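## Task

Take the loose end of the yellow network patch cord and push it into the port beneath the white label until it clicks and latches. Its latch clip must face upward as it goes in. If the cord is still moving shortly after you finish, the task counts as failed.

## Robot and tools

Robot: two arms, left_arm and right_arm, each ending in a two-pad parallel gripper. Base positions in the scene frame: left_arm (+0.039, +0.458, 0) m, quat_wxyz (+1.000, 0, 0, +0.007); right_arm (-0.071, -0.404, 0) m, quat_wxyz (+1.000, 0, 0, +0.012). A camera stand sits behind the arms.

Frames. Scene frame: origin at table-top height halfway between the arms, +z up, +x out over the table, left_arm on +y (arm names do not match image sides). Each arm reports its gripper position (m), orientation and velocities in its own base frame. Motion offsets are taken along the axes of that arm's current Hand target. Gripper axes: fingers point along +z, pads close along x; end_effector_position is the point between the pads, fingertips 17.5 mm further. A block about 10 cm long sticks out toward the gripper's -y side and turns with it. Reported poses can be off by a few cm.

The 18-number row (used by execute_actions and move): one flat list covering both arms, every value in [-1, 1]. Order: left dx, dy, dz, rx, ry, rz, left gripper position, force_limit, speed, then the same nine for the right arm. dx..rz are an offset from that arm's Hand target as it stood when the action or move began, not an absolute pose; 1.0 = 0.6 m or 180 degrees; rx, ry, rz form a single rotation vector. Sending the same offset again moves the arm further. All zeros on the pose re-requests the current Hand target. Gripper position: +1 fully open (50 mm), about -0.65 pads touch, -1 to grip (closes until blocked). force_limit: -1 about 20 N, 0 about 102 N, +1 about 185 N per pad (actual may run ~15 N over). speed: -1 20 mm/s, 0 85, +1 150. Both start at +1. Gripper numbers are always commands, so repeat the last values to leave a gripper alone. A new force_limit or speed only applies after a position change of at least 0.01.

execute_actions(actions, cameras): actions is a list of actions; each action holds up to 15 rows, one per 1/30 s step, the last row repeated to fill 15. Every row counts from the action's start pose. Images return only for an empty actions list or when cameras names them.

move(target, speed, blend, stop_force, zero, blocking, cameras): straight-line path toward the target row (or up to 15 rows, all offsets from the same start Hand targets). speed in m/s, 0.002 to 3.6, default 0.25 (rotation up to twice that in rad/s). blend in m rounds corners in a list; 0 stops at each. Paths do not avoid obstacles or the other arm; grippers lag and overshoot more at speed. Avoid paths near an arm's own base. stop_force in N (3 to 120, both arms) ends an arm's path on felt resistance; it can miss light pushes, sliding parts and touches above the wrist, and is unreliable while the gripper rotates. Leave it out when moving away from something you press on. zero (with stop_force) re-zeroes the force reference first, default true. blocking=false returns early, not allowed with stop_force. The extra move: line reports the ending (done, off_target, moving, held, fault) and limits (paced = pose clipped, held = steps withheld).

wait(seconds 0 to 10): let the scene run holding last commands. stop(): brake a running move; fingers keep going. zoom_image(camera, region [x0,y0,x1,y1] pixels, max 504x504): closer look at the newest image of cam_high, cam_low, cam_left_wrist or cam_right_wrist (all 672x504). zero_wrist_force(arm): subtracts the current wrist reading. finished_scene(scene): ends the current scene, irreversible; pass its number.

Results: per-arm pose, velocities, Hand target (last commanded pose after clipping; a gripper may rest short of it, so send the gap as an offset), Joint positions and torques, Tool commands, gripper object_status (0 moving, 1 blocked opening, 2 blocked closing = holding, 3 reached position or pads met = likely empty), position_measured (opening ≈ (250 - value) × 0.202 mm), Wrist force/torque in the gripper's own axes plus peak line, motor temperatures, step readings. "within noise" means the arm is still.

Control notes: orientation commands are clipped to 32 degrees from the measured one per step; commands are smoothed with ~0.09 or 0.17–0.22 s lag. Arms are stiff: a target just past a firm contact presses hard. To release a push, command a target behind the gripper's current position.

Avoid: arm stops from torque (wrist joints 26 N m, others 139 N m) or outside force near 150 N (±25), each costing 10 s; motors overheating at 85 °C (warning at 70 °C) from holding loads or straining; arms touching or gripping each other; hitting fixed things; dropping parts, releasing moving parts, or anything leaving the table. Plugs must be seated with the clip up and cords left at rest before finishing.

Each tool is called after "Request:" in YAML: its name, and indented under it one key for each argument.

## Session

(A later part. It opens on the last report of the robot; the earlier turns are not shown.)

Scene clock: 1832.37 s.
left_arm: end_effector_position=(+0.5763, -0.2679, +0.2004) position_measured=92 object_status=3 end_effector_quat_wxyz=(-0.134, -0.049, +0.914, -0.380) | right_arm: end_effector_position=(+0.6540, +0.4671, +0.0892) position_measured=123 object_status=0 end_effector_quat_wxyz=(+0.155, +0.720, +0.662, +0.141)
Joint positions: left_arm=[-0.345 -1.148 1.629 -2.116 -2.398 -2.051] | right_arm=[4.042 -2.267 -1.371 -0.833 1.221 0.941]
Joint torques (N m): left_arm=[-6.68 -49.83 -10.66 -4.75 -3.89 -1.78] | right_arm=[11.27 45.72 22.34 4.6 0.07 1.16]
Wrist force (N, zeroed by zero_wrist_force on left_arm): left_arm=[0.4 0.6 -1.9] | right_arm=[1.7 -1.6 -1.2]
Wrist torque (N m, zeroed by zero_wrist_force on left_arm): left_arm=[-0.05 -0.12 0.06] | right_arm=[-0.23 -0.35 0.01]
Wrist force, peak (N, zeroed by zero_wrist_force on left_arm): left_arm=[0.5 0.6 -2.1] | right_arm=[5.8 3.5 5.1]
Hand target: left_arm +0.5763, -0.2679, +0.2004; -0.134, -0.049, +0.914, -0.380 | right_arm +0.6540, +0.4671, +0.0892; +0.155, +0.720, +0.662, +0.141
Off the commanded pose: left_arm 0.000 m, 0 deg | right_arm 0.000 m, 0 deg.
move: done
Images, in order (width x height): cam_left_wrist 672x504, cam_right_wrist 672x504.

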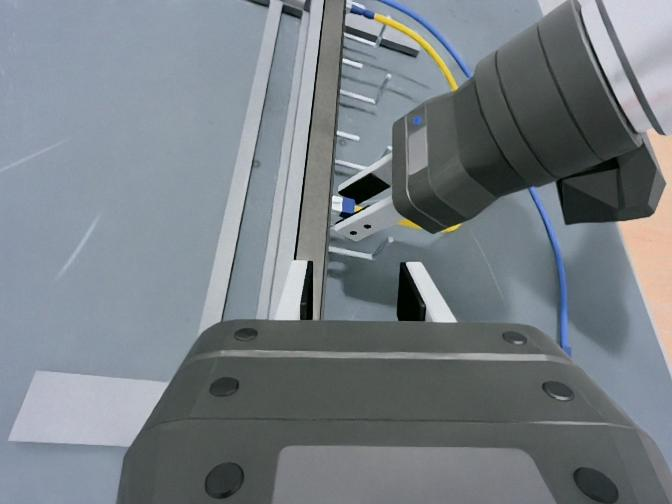

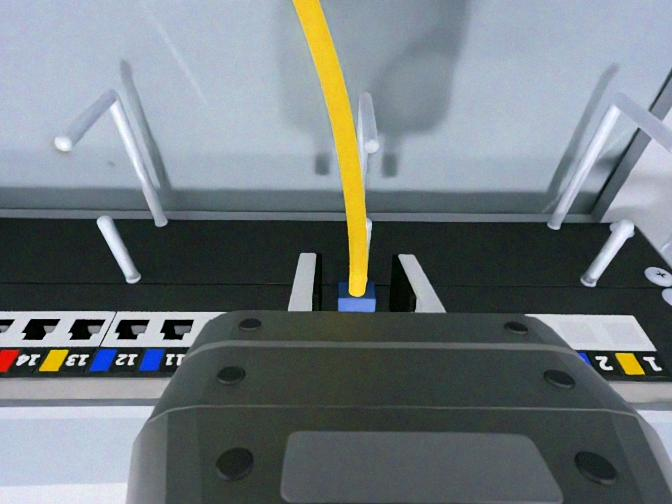

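Request:
move:
  target: [0,0,0,0,0,0,0.4,-0.75,-0.9,0,0,-0.2,0,0,0,0.2,0.2,-0.95]
  speed: 0.1
  cameras: ["cam_left_wrist", "cam_right_wrist"]

Request:
zoom_image:
  camera: "cam_left_wrist"
  region: [310, 170, 380, 240]

Request:
zoom_image:
  camera: "cam_right_wrist"
  region: [290, 160, 430, 260]

Scene clock: 1843.43 s.
left_arm: end_effector_position=(+0.5763, -0.2679, +0.2004) position_measured=92 object_status=3 end_effector_quat_wxyz=(-0.134, -0.049, +0.914, -0.380) | right_arm: end_effector_position=(+0.6050, +0.4717, +0.1988) position_measured=123 object_status=3 end_effector_quat_wxyz=(+0.155, +0.720, +0.662, +0.141)
Joint positions: left_arm=[-0.345 -1.148 1.629 -2.116 -2.398 -2.051] | right_arm=[4.102 -2.086 -1.363 -1.043 1.207 1.003]
Joint torques (N m): left_arm=[-7.09 -49.09 -10.72 -4.7 -3.48 -1.85] | right_arm=[-13.17 38.34 20.92 4.61 -1.46 -1.63]
Wrist force (N, zeroed by zero_wrist_force on left_arm): left_arm=[0.5 0.5 -1.9] | right_arm=[1.7 -1.4 -1.2]
Wrist torque (N m, zeroed by zero_wrist_force on left_arm): left_arm=[-0.06 -0.14 0.06] | right_arm=[-0.20 -0.33 -0.01]
Wrist force, peak (N, zeroed by zero_wrist_force on left_arm): left_arm=[0.8 0.5 -2.1] | right_arm=[1.5 -1.4 -2.7]
Hand target: left_arm +0.5763, -0.2679, +0.2004; -0.134, -0.049, +0.914, -0.380 | right_arm +0.6050, +0.4715, +0.1987; +0.155, +0.720, +0.662, +0.141
Off the commanded pose: left_arm 0.000 m, 0 deg | right_arm 0.000 m, 0 deg.
move: done
Images, in order (width x height): cam_left_wrist 672x504, cam_right_wrist 672x504.

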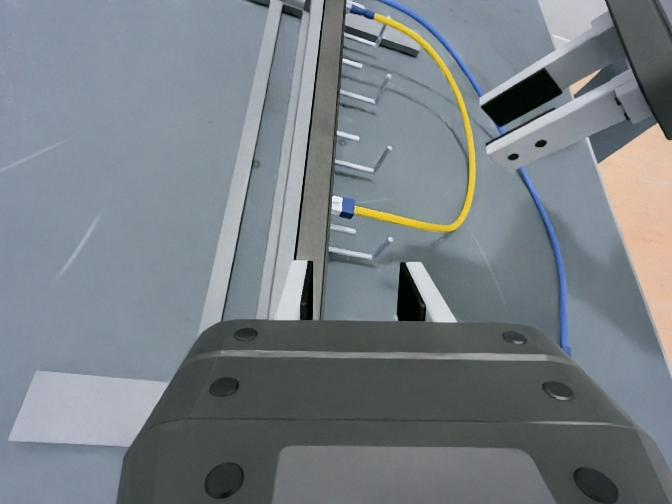

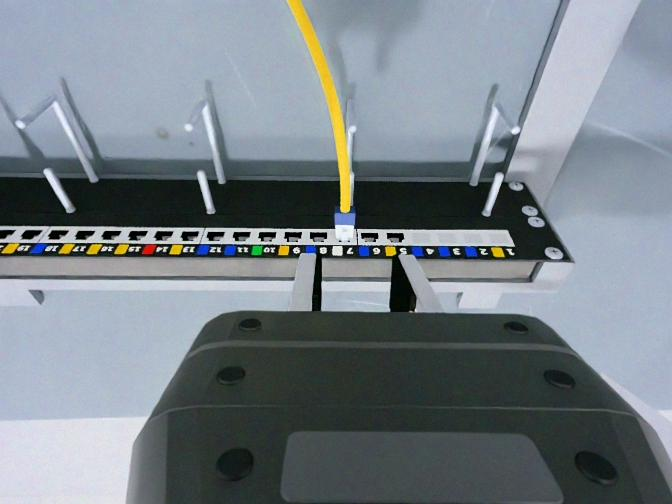

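Scaled by 7.200.

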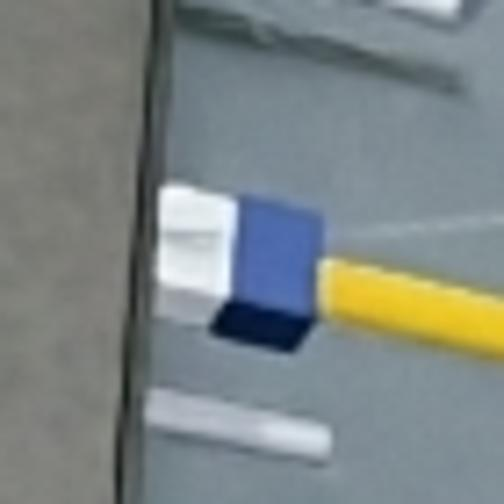

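Scaled by 3.600.

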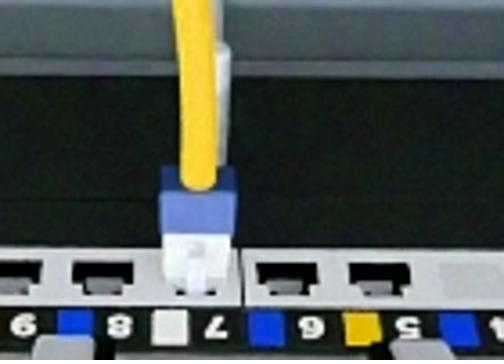

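Request:
zoom_image:
  camera: "cam_right_wrist"
  region: [325, 200, 365, 250]

Request:
zoom_image:
  camera: "cam_left_wrist"
  region: [325, 185, 365, 225]

Scaled by 10.080.

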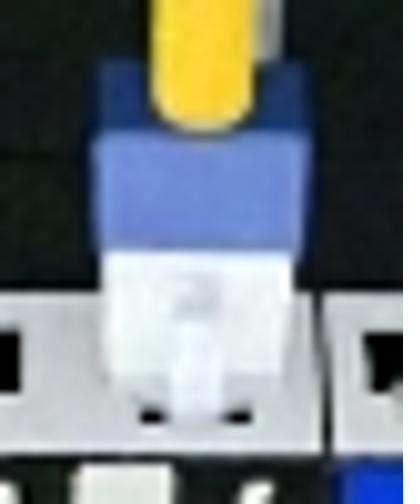

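Scaled by 12.600.

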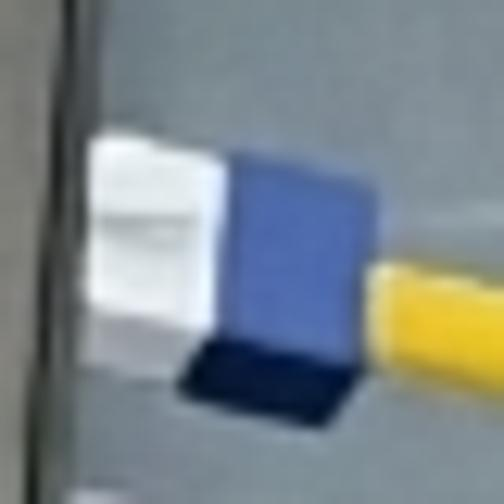

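Request:
move:
  target: [0,0,0,0,0,0,0.4,-0.75,-0.9,-0.4085,-0.0022,0,0,0,0,0.2,0.2,-0.95]
  speed: 0.25
  cameras: ["cam_right_wrist", "cam_left_wrist"]

Request:
zoom_image:
  camera: "cam_right_wrist"
  region: [290, 180, 390, 260]

Request:
zoom_image:
  camera: "cam_left_wrist"
  region: [325, 185, 365, 225]

Scene clock: 1888.43 s.
left_arm: end_effector_position=(+0.5763, -0.2679, +0.2004) position_measured=92 object_status=3 end_effector_quat_wxyz=(-0.134, -0.049, +0.914, -0.380) | right_arm: end_effector_position=(+0.5833, +0.2274, +0.1990) position_measured=123 object_status=3 end_effector_quat_wxyz=(+0.155, +0.720, +0.662, +0.141)
Joint positions: left_arm=[-0.345 -1.148 1.629 -2.116 -2.398 -2.051] | right_arm=[3.855 -1.738 -1.869 -0.804 1.271 0.751]
Joint torques (N m): left_arm=[-5.82 -49.9 -10.45 -4.69 -3.1 -1.87] | right_arm=[5.29 29.02 21.66 2.81 -2.98 -0.25]
Wrist force (N, zeroed by zero_wrist_force on left_arm): left_arm=[0.5 0.7 -1.9] | right_arm=[1.8 -1.5 -0.8]
Wrist torque (N m, zeroed by zero_wrist_force on left_arm): left_arm=[-0.03 -0.14 0.06] | right_arm=[-0.25 -0.36 -0.03]
Wrist force, peak (N, zeroed by zero_wrist_force on left_arm): left_arm=[0.5 0.8 -2.0] | right_arm=[4.8 -1.6 -1.1]
Hand target: left_arm +0.5763, -0.2679, +0.2004; -0.134, -0.049, +0.914, -0.380 | right_arm +0.5833, +0.2274, +0.1989; +0.155, +0.720, +0.662, +0.141
Off the commanded pose: left_arm 0.000 m, 0 deg | right_arm 0.000 m, 0 deg.
move: done
Images, in order (width x height): cam_left_wrist 672x504, cam_right_wrist 672x504.

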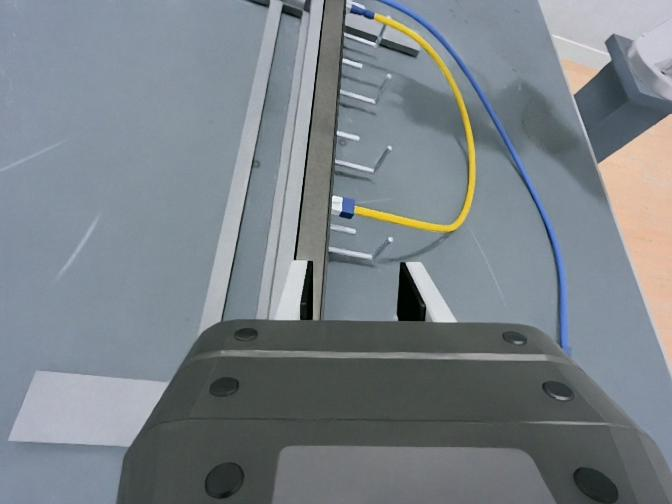

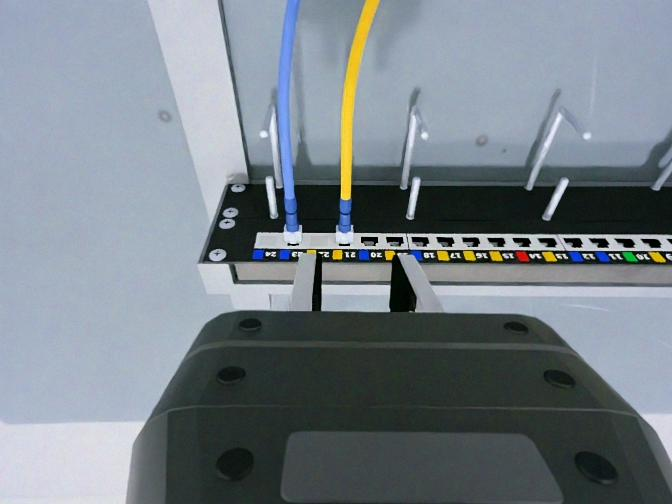

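Scaled by 5.040.

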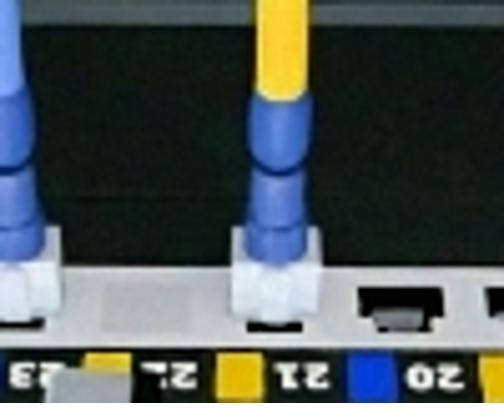

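Scaled by 12.600.

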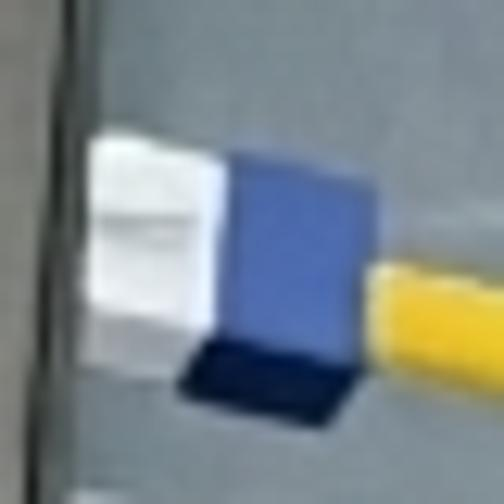

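Request:
zoom_image:
  camera: "cam_right_wrist"
  region: [325, 210, 365, 260]

Request:
zoom_image:
  camera: "cam_right_wrist"
  region: [275, 210, 315, 260]

Scaled by 10.080.

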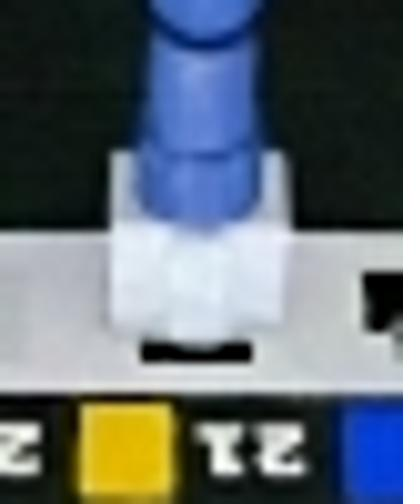

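Scaled by 10.080.

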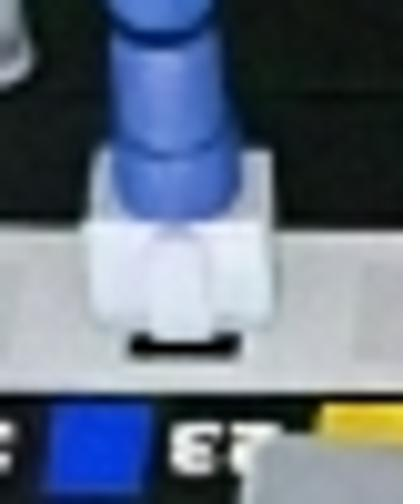

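Request:
move:
  target: [0.0253,0.009,0.1433,-0.2529,-0.1805,0.9421,0.4,-0.75,-0.9,0,0,0,0,0,0,0.2,0.2,-0.95]
  speed: 0.3
  cameras: ["cam_left_wrist"]

Request:
zoom_image:
  camera: "cam_left_wrist"
  region: [260, 120, 420, 260]

Scene clock: 2055.40 s.
left_arm: end_effector_position=(+0.5429, -0.3247, +0.1430) position_measured=92 object_status=3 end_effector_quat_wxyz=(+0.513, +0.832, +0.179, +0.110) | right_arm: end_effector_position=(+0.5833, +0.2274, +0.1989) position_measured=123 object_status=3 end_effector_quat_wxyz=(+0.155, +0.720, +0.662, +0.141)
Joint positions: left_arm=[-0.542 -1.031 2.148 -3.709 -2.104 0.301] | right_arm=[3.855 -1.738 -1.869 -0.804 1.271 0.751]
Joint torques (N m): left_arm=[-6.85 -43.12 -3.11 -1.57 1.27 1.55] | right_arm=[-8.91 38.27 19.08 4.73 -2.88 -1.29]
Wrist force (N, zeroed by zero_wrist_force on left_arm): left_arm=[1.4 0.0 -0.6] | right_arm=[1.9 -1.6 -0.9]
Wrist torque (N m, zeroed by zero_wrist_force on left_arm): left_arm=[0.28 -0.23 0.11] | right_arm=[-0.27 -0.38 -0.03]
Wrist force, peak (N, zeroed by zero_wrist_force on left_arm): left_arm=[0.1 0.8 -2.2] | right_arm=[2.1 -1.8 -1.0]
Hand target: left_arm +0.5428, -0.3248, +0.1429; +0.513, +0.832, +0.179, +0.110 | right_arm +0.5833, +0.2274, +0.1989; +0.155, +0.720, +0.662, +0.141
Off the commanded pose: left_arm 0.000 m, 0 deg | right_arm 0.000 m, 0 deg.
move: done
Images, in order (width x height): cam_left_wrist 672x504.

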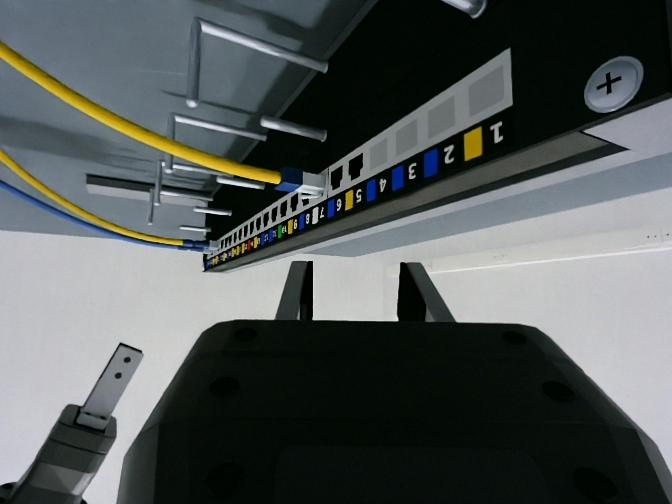

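Scaled by 3.150.

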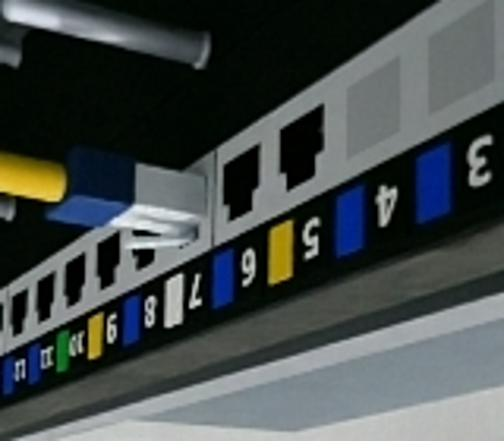

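Request:
zoom_image:
  camera: "cam_left_wrist"
  region: [275, 155, 335, 215]

Request:
zoom_image:
  camera: "cam_left_wrist"
  region: [295, 165, 330, 205]

Request:
zoom_image:
  camera: "cam_left_wrist"
  region: [330, 145, 375, 195]

Scaled by 8.400.

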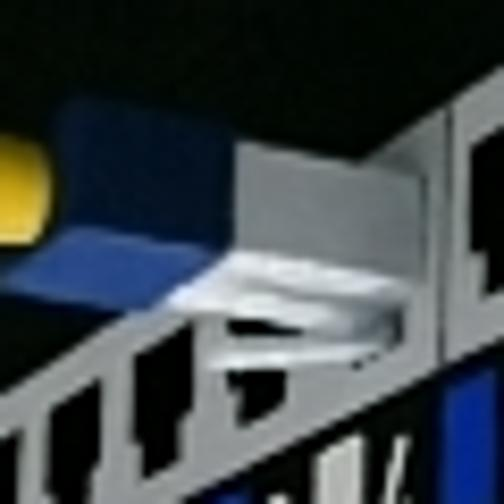

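Scaled by 12.600.

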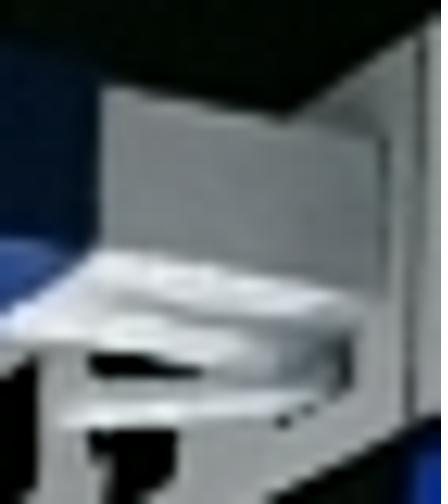

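Scaled by 10.080.

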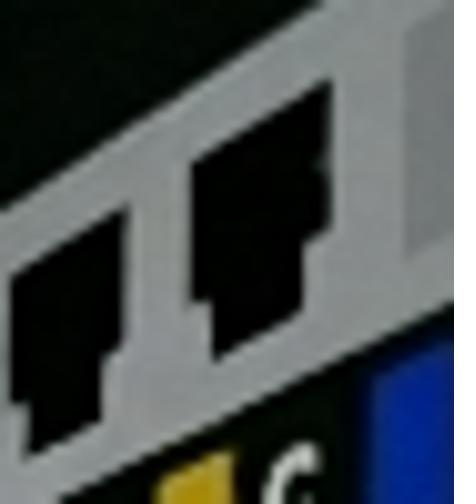

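Request:
move:
  target:
    - [0,0,0,0,0,0,0.4,-0.75,-0.9,0.4085,0.0022,0,0,0,0,0.2,0.2,-0.95]
    - [0,0,0,0,0,0,0.4,-0.75,-0.9,0.4085,0.0022,0.1,0,0,0,0.2,0.2,-0.95]
    - [0,0,0,0,0,0,0.4,-0.75,-0.9,0.4085,0.0022,0.2,0,0,0,0.2,0.2,-0.95]
  speed: [0.25,0.12,0.05]
  blend: [0.01,0.01,0]
  cameras: ["cam_left_wrist", "cam_right_wrist"]

Request:
zoom_image:
  camera: "cam_left_wrist"
  region: [275, 155, 335, 215]

Request:
zoom_image:
  camera: "cam_right_wrist"
  region: [310, 180, 410, 320]

Scene clock: 2091.03 s.
left_arm: end_effector_position=(+0.5428, -0.3248, +0.1429) position_measured=92 object_status=3 end_effector_quat_wxyz=(+0.513, +0.832, +0.179, +0.110) | right_arm: end_effector_position=(+0.6482, +0.4676, +0.1020) position_measured=123 object_status=3 end_effector_quat_wxyz=(+0.155, +0.720, +0.662, +0.141)
Joint positions: left_arm=[-0.542 -1.031 2.148 -3.709 -2.104 0.301] | right_arm=[4.049 -2.244 -1.375 -0.855 1.22 0.948]
Joint torques (N m): left_arm=[-7.19 -44.41 -0.4 -4.19 0.24 1.35] | right_arm=[-7.99 60.71 24.45 2.27 0.58 -0.8]
Wrist force (N, zeroed by zero_wrist_force on left_arm): left_arm=[1.4 0.0 -0.8] | right_arm=[1.7 -1.5 -1.0]
Wrist torque (N m, zeroed by zero_wrist_force on left_arm): left_arm=[0.28 -0.23 0.07] | right_arm=[-0.22 -0.35 0.06]
Wrist force, peak (N, zeroed by zero_wrist_force on left_arm): left_arm=[1.6 -0.1 -1.1] | right_arm=[5.2 -1.6 -2.8]
Hand target: left_arm +0.5428, -0.3248, +0.1429; +0.513, +0.832, +0.179, +0.110 | right_arm +0.6482, +0.4676, +0.1021; +0.155, +0.720, +0.662, +0.141 (not the last commanded pose)
Off the commanded pose: left_arm 0.000 m, 0 deg | right_arm 0.014 m, 0 deg.
move: held (right_arm; a check stopped the path); path passed 2 of 3 targets; limits=held
pose unreachable (right arm): on one or more control steps of this call, first in action 0 (counted from 0), this arm could not follow its commanded pose, so it was not sent that pose on those steps. It may still have moved: this result reports where it is.
cause: moving toward the commanded pose would bring a part of the arm too close to another arm (this arm's gripper and the left arm's gripper, 7 mm apart when this arm was first held).
Images, in order (width x height): cam_left_wrist 672x504, cam_right_wrist 672x504.

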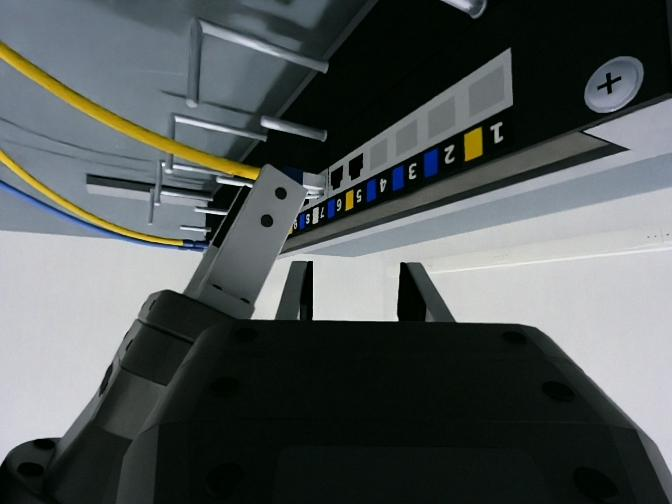

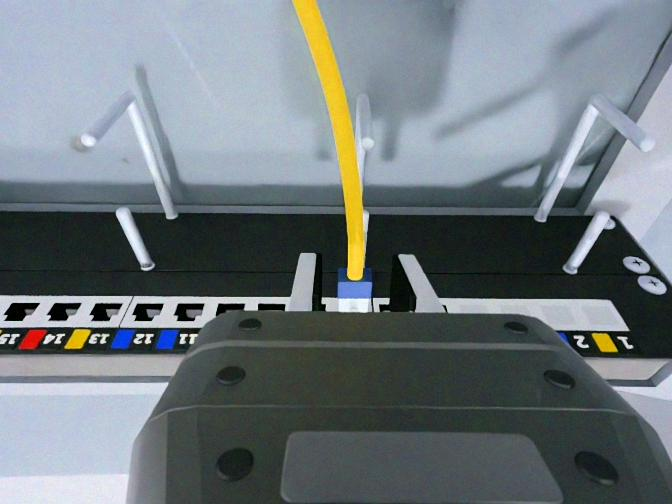

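Scaled by 8.400.

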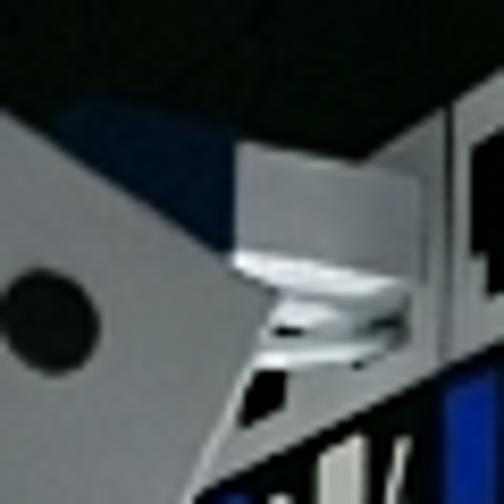

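Scaled by 3.600.

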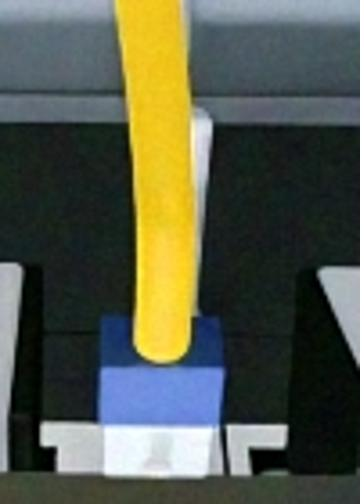

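Request:
move:
  target:
    - [0,-0.0319,-0.0947,0,0,0,0.4,-0.75,-0.9,0,0,0,0,0,0,0.2,0.2,-0.95]
    - [0,-0.0319,-0.0947,0,0,0,0.4,-0.75,-0.9,0,0,0.0235,0,0,0,0.2,0.2,-0.95]
  speed: [0.12,0.04]
  cameras: ["cam_left_wrist", "cam_right_wrist"]

Request:
zoom_image:
  camera: "cam_left_wrist"
  region: [290, 160, 350, 220]

Scene clock: 2103.53 s.
left_arm: end_effector_position=(+0.5184, -0.2707, +0.1514) position_measured=92 object_status=3 end_effector_quat_wxyz=(+0.513, +0.832, +0.179, +0.110) | right_arm: end_effector_position=(+0.6540, +0.4670, +0.0891) position_measured=123 object_status=3 end_effector_quat_wxyz=(+0.155, +0.720, +0.662, +0.141)
Joint positions: left_arm=[-0.457 -1.105 2.253 -3.711 -2.176 0.355] | right_arm=[4.042 -2.267 -1.371 -0.833 1.221 0.94]
Joint torques (N m): left_arm=[2.12 -26.27 -26.49 -5.11 0.98 -1.79] | right_arm=[-2.39 62.7 27.05 2.3 0.64 0.33]
Wrist force (N, zeroed by zero_wrist_force on left_arm): left_arm=[1.1 0.0 -0.9] | right_arm=[1.7 -1.5 -1.2]
Wrist torque (N m, zeroed by zero_wrist_force on left_arm): left_arm=[0.28 -0.17 0.11] | right_arm=[-0.23 -0.34 0.06]
Wrist force, peak (N, zeroed by zero_wrist_force on left_arm): left_arm=[1.2 -0.6 -2.4] | right_arm=[1.9 -2.0 -1.1]
Hand target: left_arm +0.5184, -0.2706, +0.1514; +0.513, +0.832, +0.179, +0.110 | right_arm +0.6539, +0.4670, +0.0892; +0.155, +0.720, +0.662, +0.141
Off the commanded pose: left_arm 0.000 m, 0 deg | right_arm 0.000 m, 0 deg.
move: done
Images, in order (width x height): cam_left_wrist 672x504, cam_right_wrist 672x504.

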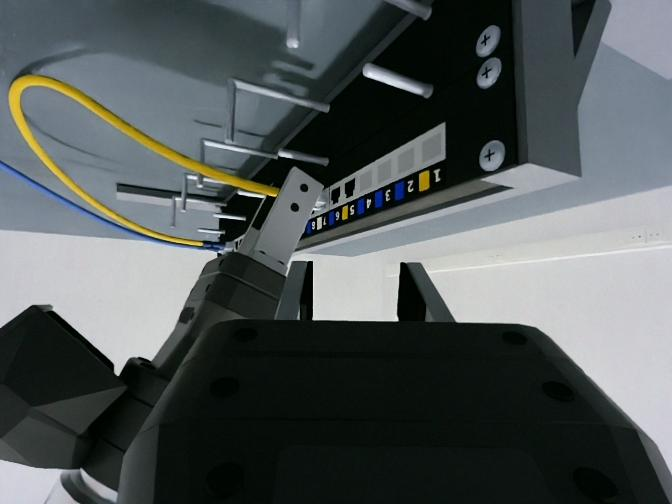

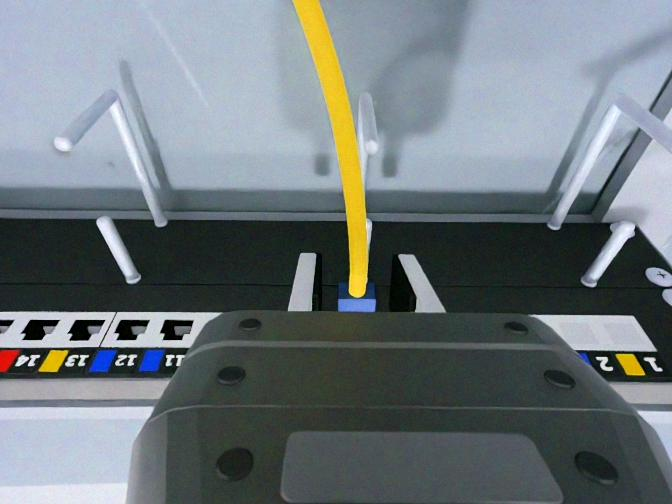

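Scaled by 8.400.

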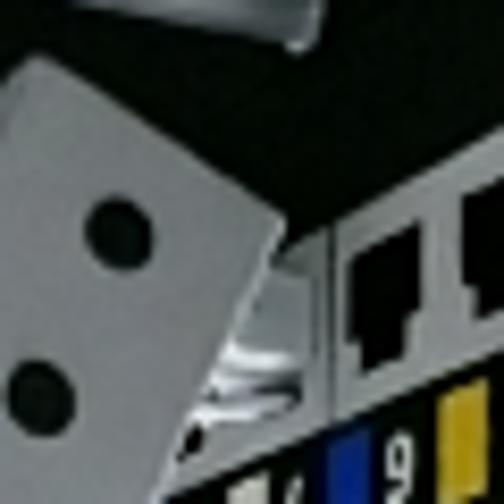

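Request:
move:
  target:
    - [0,0,0,0,0,0,0.4,-0.75,-0.9,0,0,0,0,0,0,-1,0.0,-0.8]
  speed: 0.02

Request:
move:
  target: [0,0,0,0,0,0,0.4,-0.75,-0.9,0,-0.0061,-0.0027,0,0,0,-1,0.0,-0.8]
  speed: 0.006
  stop_force: 8
  cameras: ["cam_left_wrist", "cam_right_wrist"]

Request:
zoom_image:
  camera: "cam_left_wrist"
  region: [290, 160, 350, 220]

Scene clock: 2113.97 s.
left_arm: end_effector_position=(+0.5184, -0.2706, +0.1514) position_measured=92 object_status=3 end_effector_quat_wxyz=(+0.513, +0.832, +0.179, +0.110) | right_arm: end_effector_position=(+0.6539, +0.4670, +0.0892) position_measured=197 object_status=0 end_effector_quat_wxyz=(+0.155, +0.720, +0.662, +0.141)
Joint positions: left_arm=[-0.457 -1.105 2.253 -3.711 -2.176 0.355] | right_arm=[4.042 -2.267 -1.371 -0.833 1.221 0.941]
Joint torques (N m): left_arm=[5.97 -25.93 -25.87 -5.39 -0.57 -1.91] | right_arm=[13.35 63.68 18.41 2.17 -2.66 1.22]
Wrist force (N, zeroed by zero_wrist_force on left_arm): left_arm=[1.3 0.0 -0.7] | right_arm=[2.0 -1.4 -0.9]
Wrist torque (N m, zeroed by zero_wrist_force on left_arm): left_arm=[0.27 -0.21 0.12] | right_arm=[-0.23 -0.33 0.04]
Wrist force, peak (N, zeroed by zero_wrist_force on left_arm): left_arm=[1.4 0.1 -0.9] | right_arm=[1.8 -1.7 -1.3]
Hand target: left_arm +0.5184, -0.2706, +0.1514; +0.513, +0.832, +0.179, +0.110 | right_arm +0.6539, +0.4670, +0.0892; +0.155, +0.720, +0.662, +0.141
Off the commanded pose: left_arm 0.000 m, 0 deg | right_arm 0.000 m, 0 deg.
move: done

Scene clock: 2115.27 s.
left_arm: end_effector_position=(+0.5184, -0.2706, +0.1514) position_measured=92 object_status=3 end_effector_quat_wxyz=(+0.513, +0.832, +0.179, +0.110) | right_arm: end_effector_position=(+0.6531, +0.4671, +0.0892) position_measured=197 object_status=2 end_effector_quat_wxyz=(+0.155, +0.720, +0.662, +0.141)
Joint positions: left_arm=[-0.457 -1.105 2.253 -3.711 -2.176 0.355] | right_arm=[4.043 -2.266 -1.373 -0.833 1.221 0.942]
Joint torques (N m): left_arm=[6.05 -25.78 -26.38 -5.35 -0.96 -1.95] | right_arm=[-12.98 42.06 29.94 2.23 1.53 -1.25]
Wrist force (N, zeroed by zero_wrist_force on left_arm): left_arm=[1.0 -0.2 -0.9] | right_arm=[2.9 4.0 0.8]
Wrist torque (N m, zeroed by zero_wrist_force on left_arm): left_arm=[0.24 -0.16 0.12] | right_arm=[-0.10 -0.32 -0.04]
Wrist force, peak (N, zeroed by zero_wrist_force on left_arm): left_arm=[1.4 0.2 -1.0] | right_arm=[3.8 10.9 3.4]
Hand target: left_arm +0.5184, -0.2706, +0.1514; +0.513, +0.832, +0.179, +0.110 | right_arm +0.6531, +0.4671, +0.0892; +0.155, +0.720, +0.662, +0.141 (not the last commanded pose)
Off the commanded pose: left_arm 0.000 m, 0 deg | right_arm 0.003 m, 0 deg.
move: contact (right_arm)
Images, in order (width x height): cam_left_wrist 672x504, cam_right_wrist 672x504.

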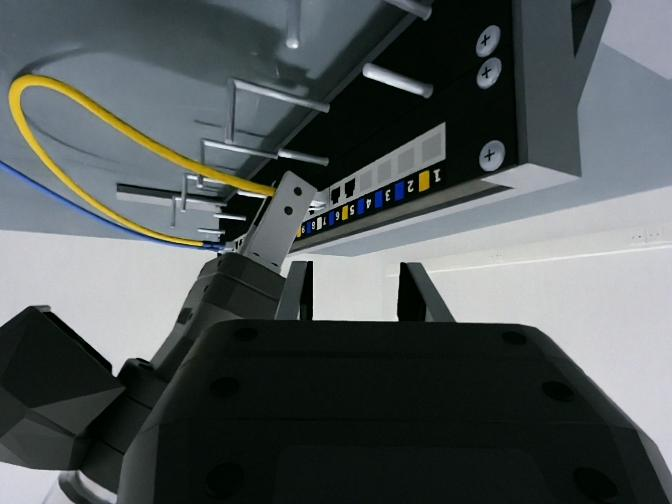

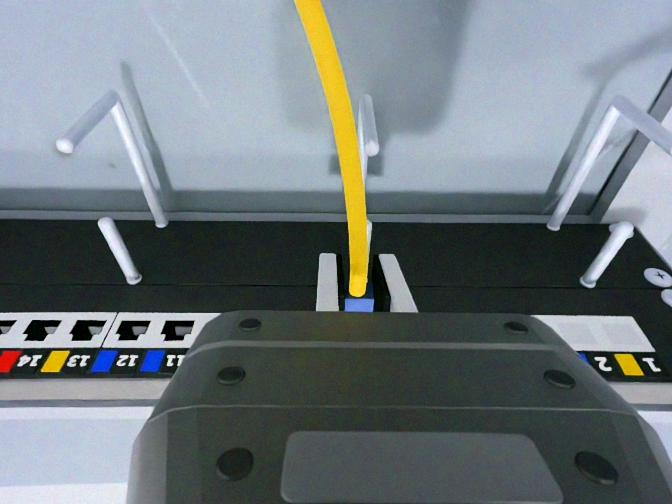

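Scaled by 8.400.

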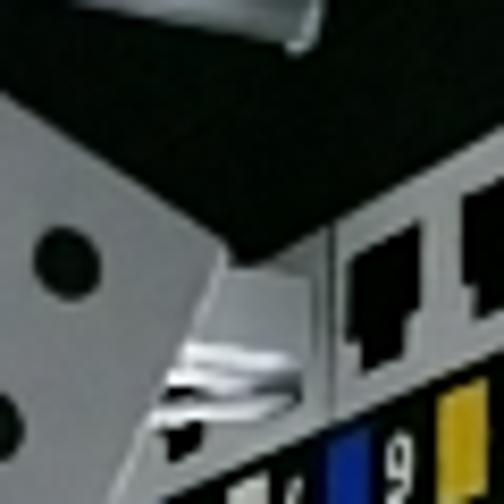

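Request:
move:
  target: [0,0,0,0,0,0,0.4,-0.75,-0.9,0,-0.0061,-0.0027,0,0,0,-1,0.0,-0.8]
  speed: 0.006
  stop_force: 14
  zero: false
  cameras: ["cam_left_wrist"]

Request:
zoom_image:
  camera: "cam_left_wrist"
  region: [290, 160, 350, 220]

Scene clock: 2121.37 s.
left_arm: end_effector_position=(+0.5184, -0.2706, +0.1514) position_measured=92 object_status=3 end_effector_quat_wxyz=(+0.513, +0.832, +0.179, +0.110) | right_arm: end_effector_position=(+0.6529, +0.4670, +0.0891) position_measured=197 object_status=2 end_effector_quat_wxyz=(+0.155, +0.720, +0.662, +0.141)
Joint positions: left_arm=[-0.457 -1.105 2.253 -3.711 -2.176 0.355] | right_arm=[4.043 -2.265 -1.374 -0.832 1.221 0.942]
Joint torques (N m): left_arm=[5.7 -26.04 -25.93 -5.37 -2.51 -1.83] | right_arm=[-10.48 41.74 28.77 0.49 2.77 -1.55]
Wrist force (N, zeroed by zero_wrist_force on left_arm): left_arm=[1.3 0.0 -0.6] | right_arm=[4.0 10.1 1.7]
Wrist torque (N m, zeroed by zero_wrist_force on left_arm): left_arm=[0.27 -0.20 0.11] | right_arm=[0.03 -0.28 -0.07]
Wrist force, peak (N, zeroed by zero_wrist_force on left_arm): left_arm=[1.5 -0.2 -0.8] | right_arm=[6.3 17.4 4.6]
Hand target: left_arm +0.5184, -0.2706, +0.1514; +0.513, +0.832, +0.179, +0.110 | right_arm +0.6529, +0.4670, +0.0891; +0.155, +0.720, +0.662, +0.141 (not the last commanded pose)
Off the commanded pose: left_arm 0.000 m, 0 deg | right_arm 0.004 m, 0 deg.
move: contact (right_arm)
Images, in order (width x height): cam_left_wrist 672x504.

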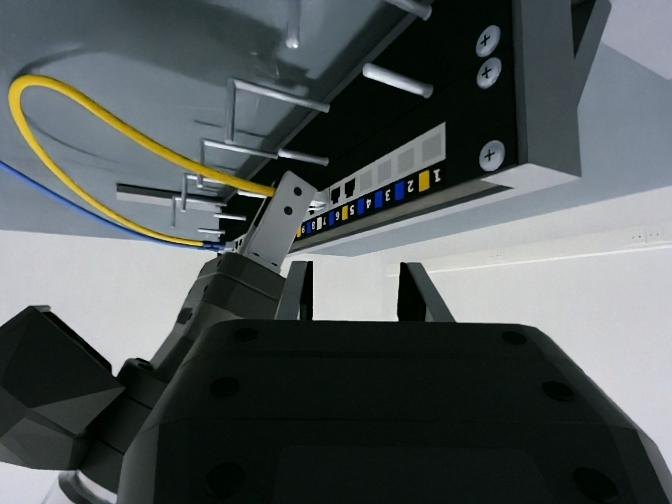

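Scaled by 8.400.

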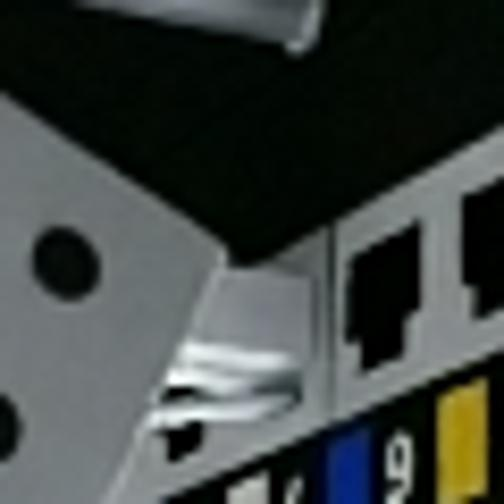

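Request:
move:
  target:
    - [0,0,0,0,0,0,0.4,-0.75,-0.9,-0.0009,0.00304,0.00137,0,0.0023,-0.0051,-1,0.0,-0.8]
    - [0,0,0,0,0,0,0.4,-0.75,-0.9,0.0009,0.0035,0.00157,0,-0.0023,0.0051,-1,0.0,-0.8]
    - [0,0,0,0,0,0,0.4,-0.75,-0.9,-0.0009,0.00395,0.00178,0,0.0023,-0.0051,-1,0.0,-0.8]
    - [0,0,0,0,0,0,0.4,-0.75,-0.9,0,0.00395,0.00178,0,0,0,-1,0.0,-0.8]
  speed: 0.02
  cameras: ["cam_left_wrist", "cam_right_wrist"]

Request:
zoom_image:
  camera: "cam_left_wrist"
  region: [290, 160, 350, 220]

Request:
zoom_image:
  camera: "cam_right_wrist"
  region: [0, 290, 200, 390]

Scene clock: 2179.50 s.
left_arm: end_effector_position=(+0.5184, -0.2706, +0.1514) position_measured=92 object_status=3 end_effector_quat_wxyz=(+0.513, +0.832, +0.179, +0.110) | right_arm: end_effector_position=(+0.6555, +0.4667, +0.0891) position_measured=197 object_status=2 end_effector_quat_wxyz=(+0.155, +0.720, +0.662, +0.141)
Joint positions: left_arm=[-0.457 -1.105 2.253 -3.711 -2.176 0.355] | right_arm=[4.04 -2.269 -1.367 -0.834 1.221 0.939]
Joint torques (N m): left_arm=[5.82 -25.82 -25.55 -5.28 -2.53 -1.95] | right_arm=[-5.76 45.12 32.81 8.09 -8.36 -1.45]
Motor temperatures (°C): left_arm=[30 30 30 34 39 36] | right_arm=[33 31 31 35 37 43]
Wrist force (N, zeroed by zero_wrist_force on left_arm): left_arm=[1.1 0.1 -0.8] | right_arm=[1.1 -36.0 -17.6]
Wrist torque (N m, zeroed by zero_wrist_force on left_arm): left_arm=[0.29 -0.18 0.11] | right_arm=[-0.68 -0.29 -0.08]
Wrist force, peak (N, zeroed by zero_wrist_force on left_arm): left_arm=[1.6 0.1 -0.7] | right_arm=[-2.5 -39.1 -19.7]
Hand target: left_arm +0.5184, -0.2706, +0.1514; +0.513, +0.832, +0.179, +0.110 | right_arm +0.6555, +0.4667, +0.0891; +0.155, +0.720, +0.662, +0.141
Off the commanded pose: left_arm 0.000 m, 0 deg | right_arm 0.000 m, 0 deg.
move: done
Images, in order (width x height): cam_left_wrist 672x504, cam_right_wrist 672x504.

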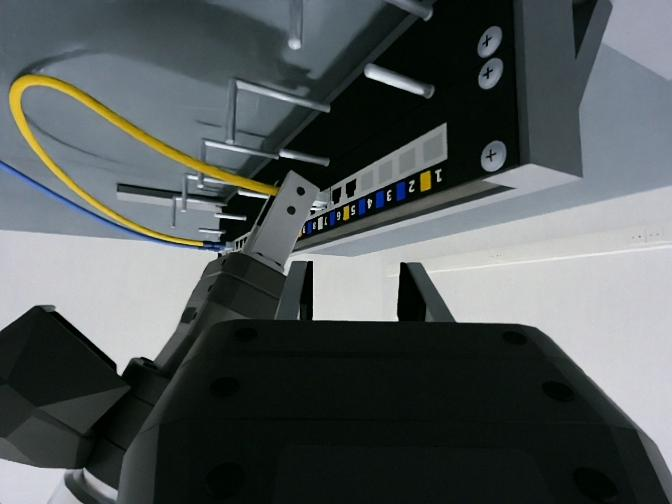

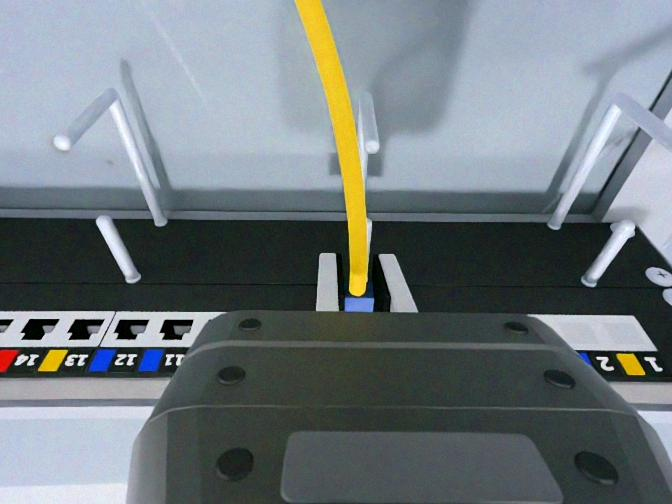

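Scaled by 8.400.

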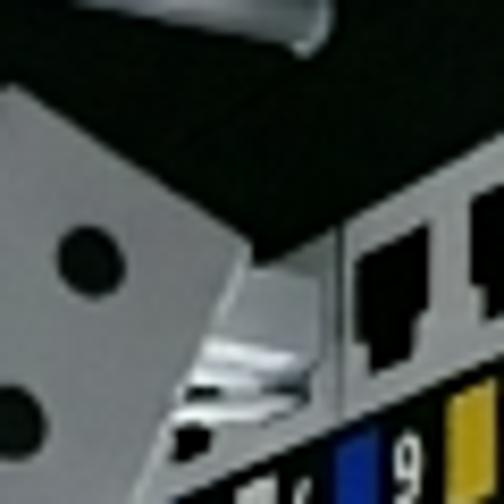

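Scaled by 2.520.

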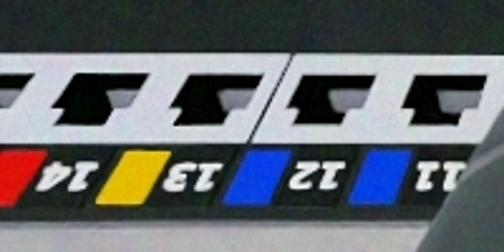

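Request:
move:
  target: [0,0,0,0,0,0,0.4,-0.75,-0.9,0.0002,-0.0014,-0.0006,0,0,0,-1,0.0,-0.8]
  speed: 0.01

Scene clock: 2187.87 s.
left_arm: end_effector_position=(+0.5184, -0.2706, +0.1514) position_measured=92 object_status=3 end_effector_quat_wxyz=(+0.513, +0.832, +0.179, +0.110) | right_arm: end_effector_position=(+0.6547, +0.4669, +0.0892) position_measured=197 object_status=2 end_effector_quat_wxyz=(+0.155, +0.720, +0.662, +0.141)
Joint positions: left_arm=[-0.457 -1.105 2.253 -3.711 -2.176 0.355] | right_arm=[4.041 -2.268 -1.369 -0.833 1.221 0.94]
Joint torques (N m): left_arm=[6.12 -26.26 -25.49 -5.29 -2.63 -1.9] | right_arm=[11.85 62.25 18.66 3.55 -2.71 1.32]
Wrist force (N, zeroed by zero_wrist_force on left_arm): left_arm=[1.1 0.1 -0.5] | right_arm=[4.6 -2.3 -0.7]
Wrist torque (N m, zeroed by zero_wrist_force on left_arm): left_arm=[0.29 -0.17 0.12] | right_arm=[-0.24 -0.29 -0.11]
Wrist force, peak (N, zeroed by zero_wrist_force on left_arm): left_arm=[1.4 0.1 -0.9] | right_arm=[-0.3 -37.0 -17.9]
Hand target: left_arm +0.5184, -0.2706, +0.1514; +0.513, +0.832, +0.179, +0.110 | right_arm +0.6546, +0.4669, +0.0891; +0.155, +0.720, +0.662, +0.141
Off the commanded pose: left_arm 0.000 m, 0 deg | right_arm 0.000 m, 0 deg.
move: done

Request:
move:
  target:
    - [0,0,0,0,0,0,0.4,-0.75,-0.9,0.0004,0,0,0,0,0,-1,0.0,-0.8]
    - [0,0,0,0,0,0,0.4,-0.75,-0.9,0.0004,0,0,0,0,0,0.2,0.0,-0.95]
    - [0,0,0,0,0,0,0.4,-0.75,-0.9,0.0004,0,-0.2,0,0,0,0.2,0.0,-0.95]
  speed: [0.01,0.01,0.1]
  cameras: ["cam_left_wrist", "cam_right_wrist", "cam_high"]

Request:
zoom_image:
  camera: "cam_left_wrist"
  region: [290, 160, 350, 220]

Request:
zoom_image:
  camera: "cam_right_wrist"
  region: [325, 200, 365, 250]

Scene clock: 2197.70 s.
left_arm: end_effector_position=(+0.5184, -0.2706, +0.1514) position_measured=92 object_status=3 end_effector_quat_wxyz=(+0.513, +0.832, +0.179, +0.110) | right_arm: end_effector_position=(+0.6056, +0.4719, +0.1987) position_measured=123 object_status=3 end_effector_quat_wxyz=(+0.155, +0.720, +0.662, +0.141)
Joint positions: left_arm=[-0.457 -1.105 2.253 -3.711 -2.176 0.355] | right_arm=[4.101 -2.088 -1.361 -1.044 1.207 1.003]
Joint torques (N m): left_arm=[5.69 -26.65 -24.85 -5.14 -2.41 -1.76] | right_arm=[-14.28 38.38 19.58 4.66 -1.42 -1.62]
Wrist force (N, zeroed by zero_wrist_force on left_arm): left_arm=[1.1 -0.2 -0.7] | right_arm=[1.6 -1.7 -1.0]
Wrist torque (N m, zeroed by zero_wrist_force on left_arm): left_arm=[0.23 -0.18 0.11] | right_arm=[-0.24 -0.32 -0.01]
Wrist force, peak (N, zeroed by zero_wrist_force on left_arm): left_arm=[1.6 0.1 -0.8] | right_arm=[4.6 -2.6 -0.7]
Hand target: left_arm +0.5184, -0.2706, +0.1514; +0.513, +0.832, +0.179, +0.110 | right_arm +0.6057, +0.4717, +0.1986; +0.155, +0.720, +0.662, +0.141
Off the commanded pose: left_arm 0.000 m, 0 deg | right_arm 0.000 m, 0 deg.
move: done
Images, in order (width x height): cam_high 672x504, cam_left_wrist 672x504, cam_right_wrist 672x504.

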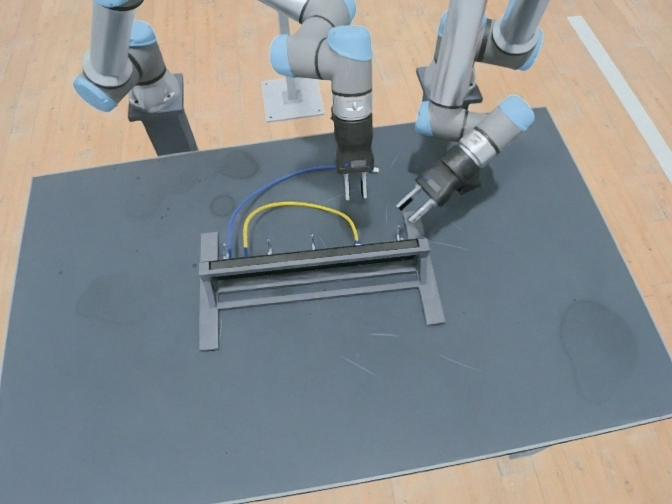

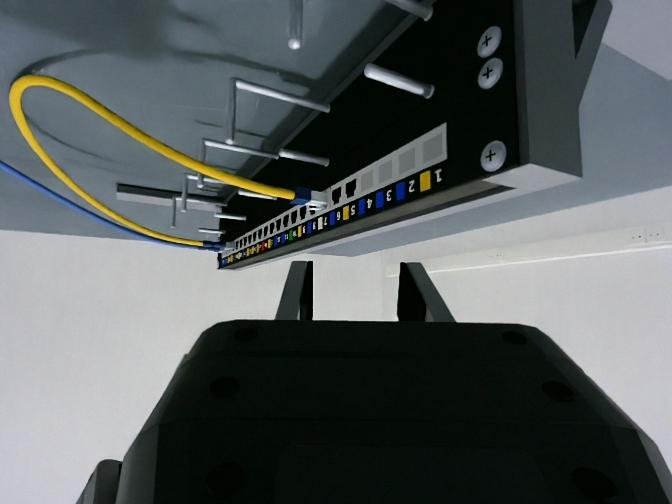

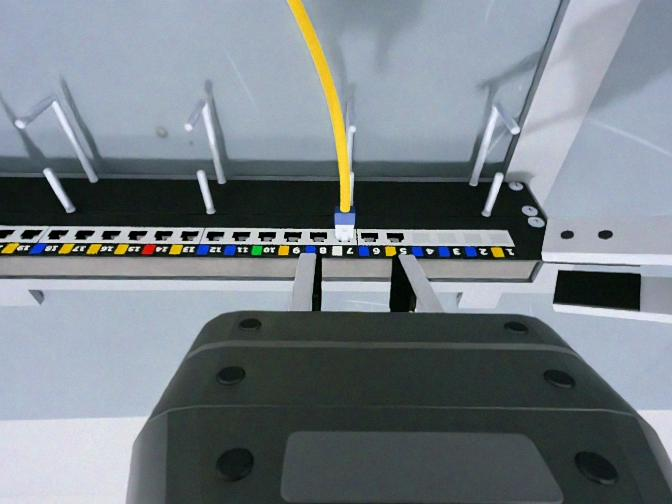

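Scaled by 8.400.

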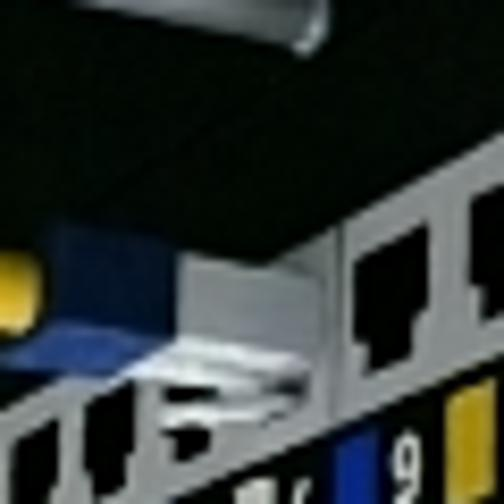

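Scaled by 10.080.

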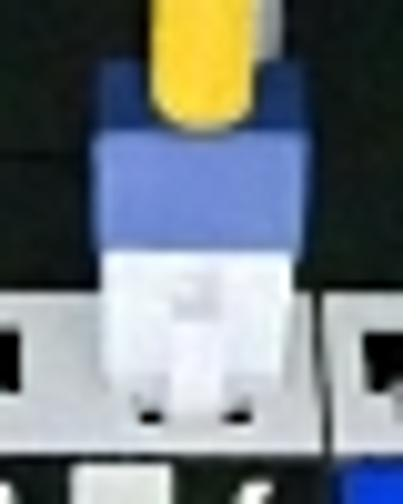

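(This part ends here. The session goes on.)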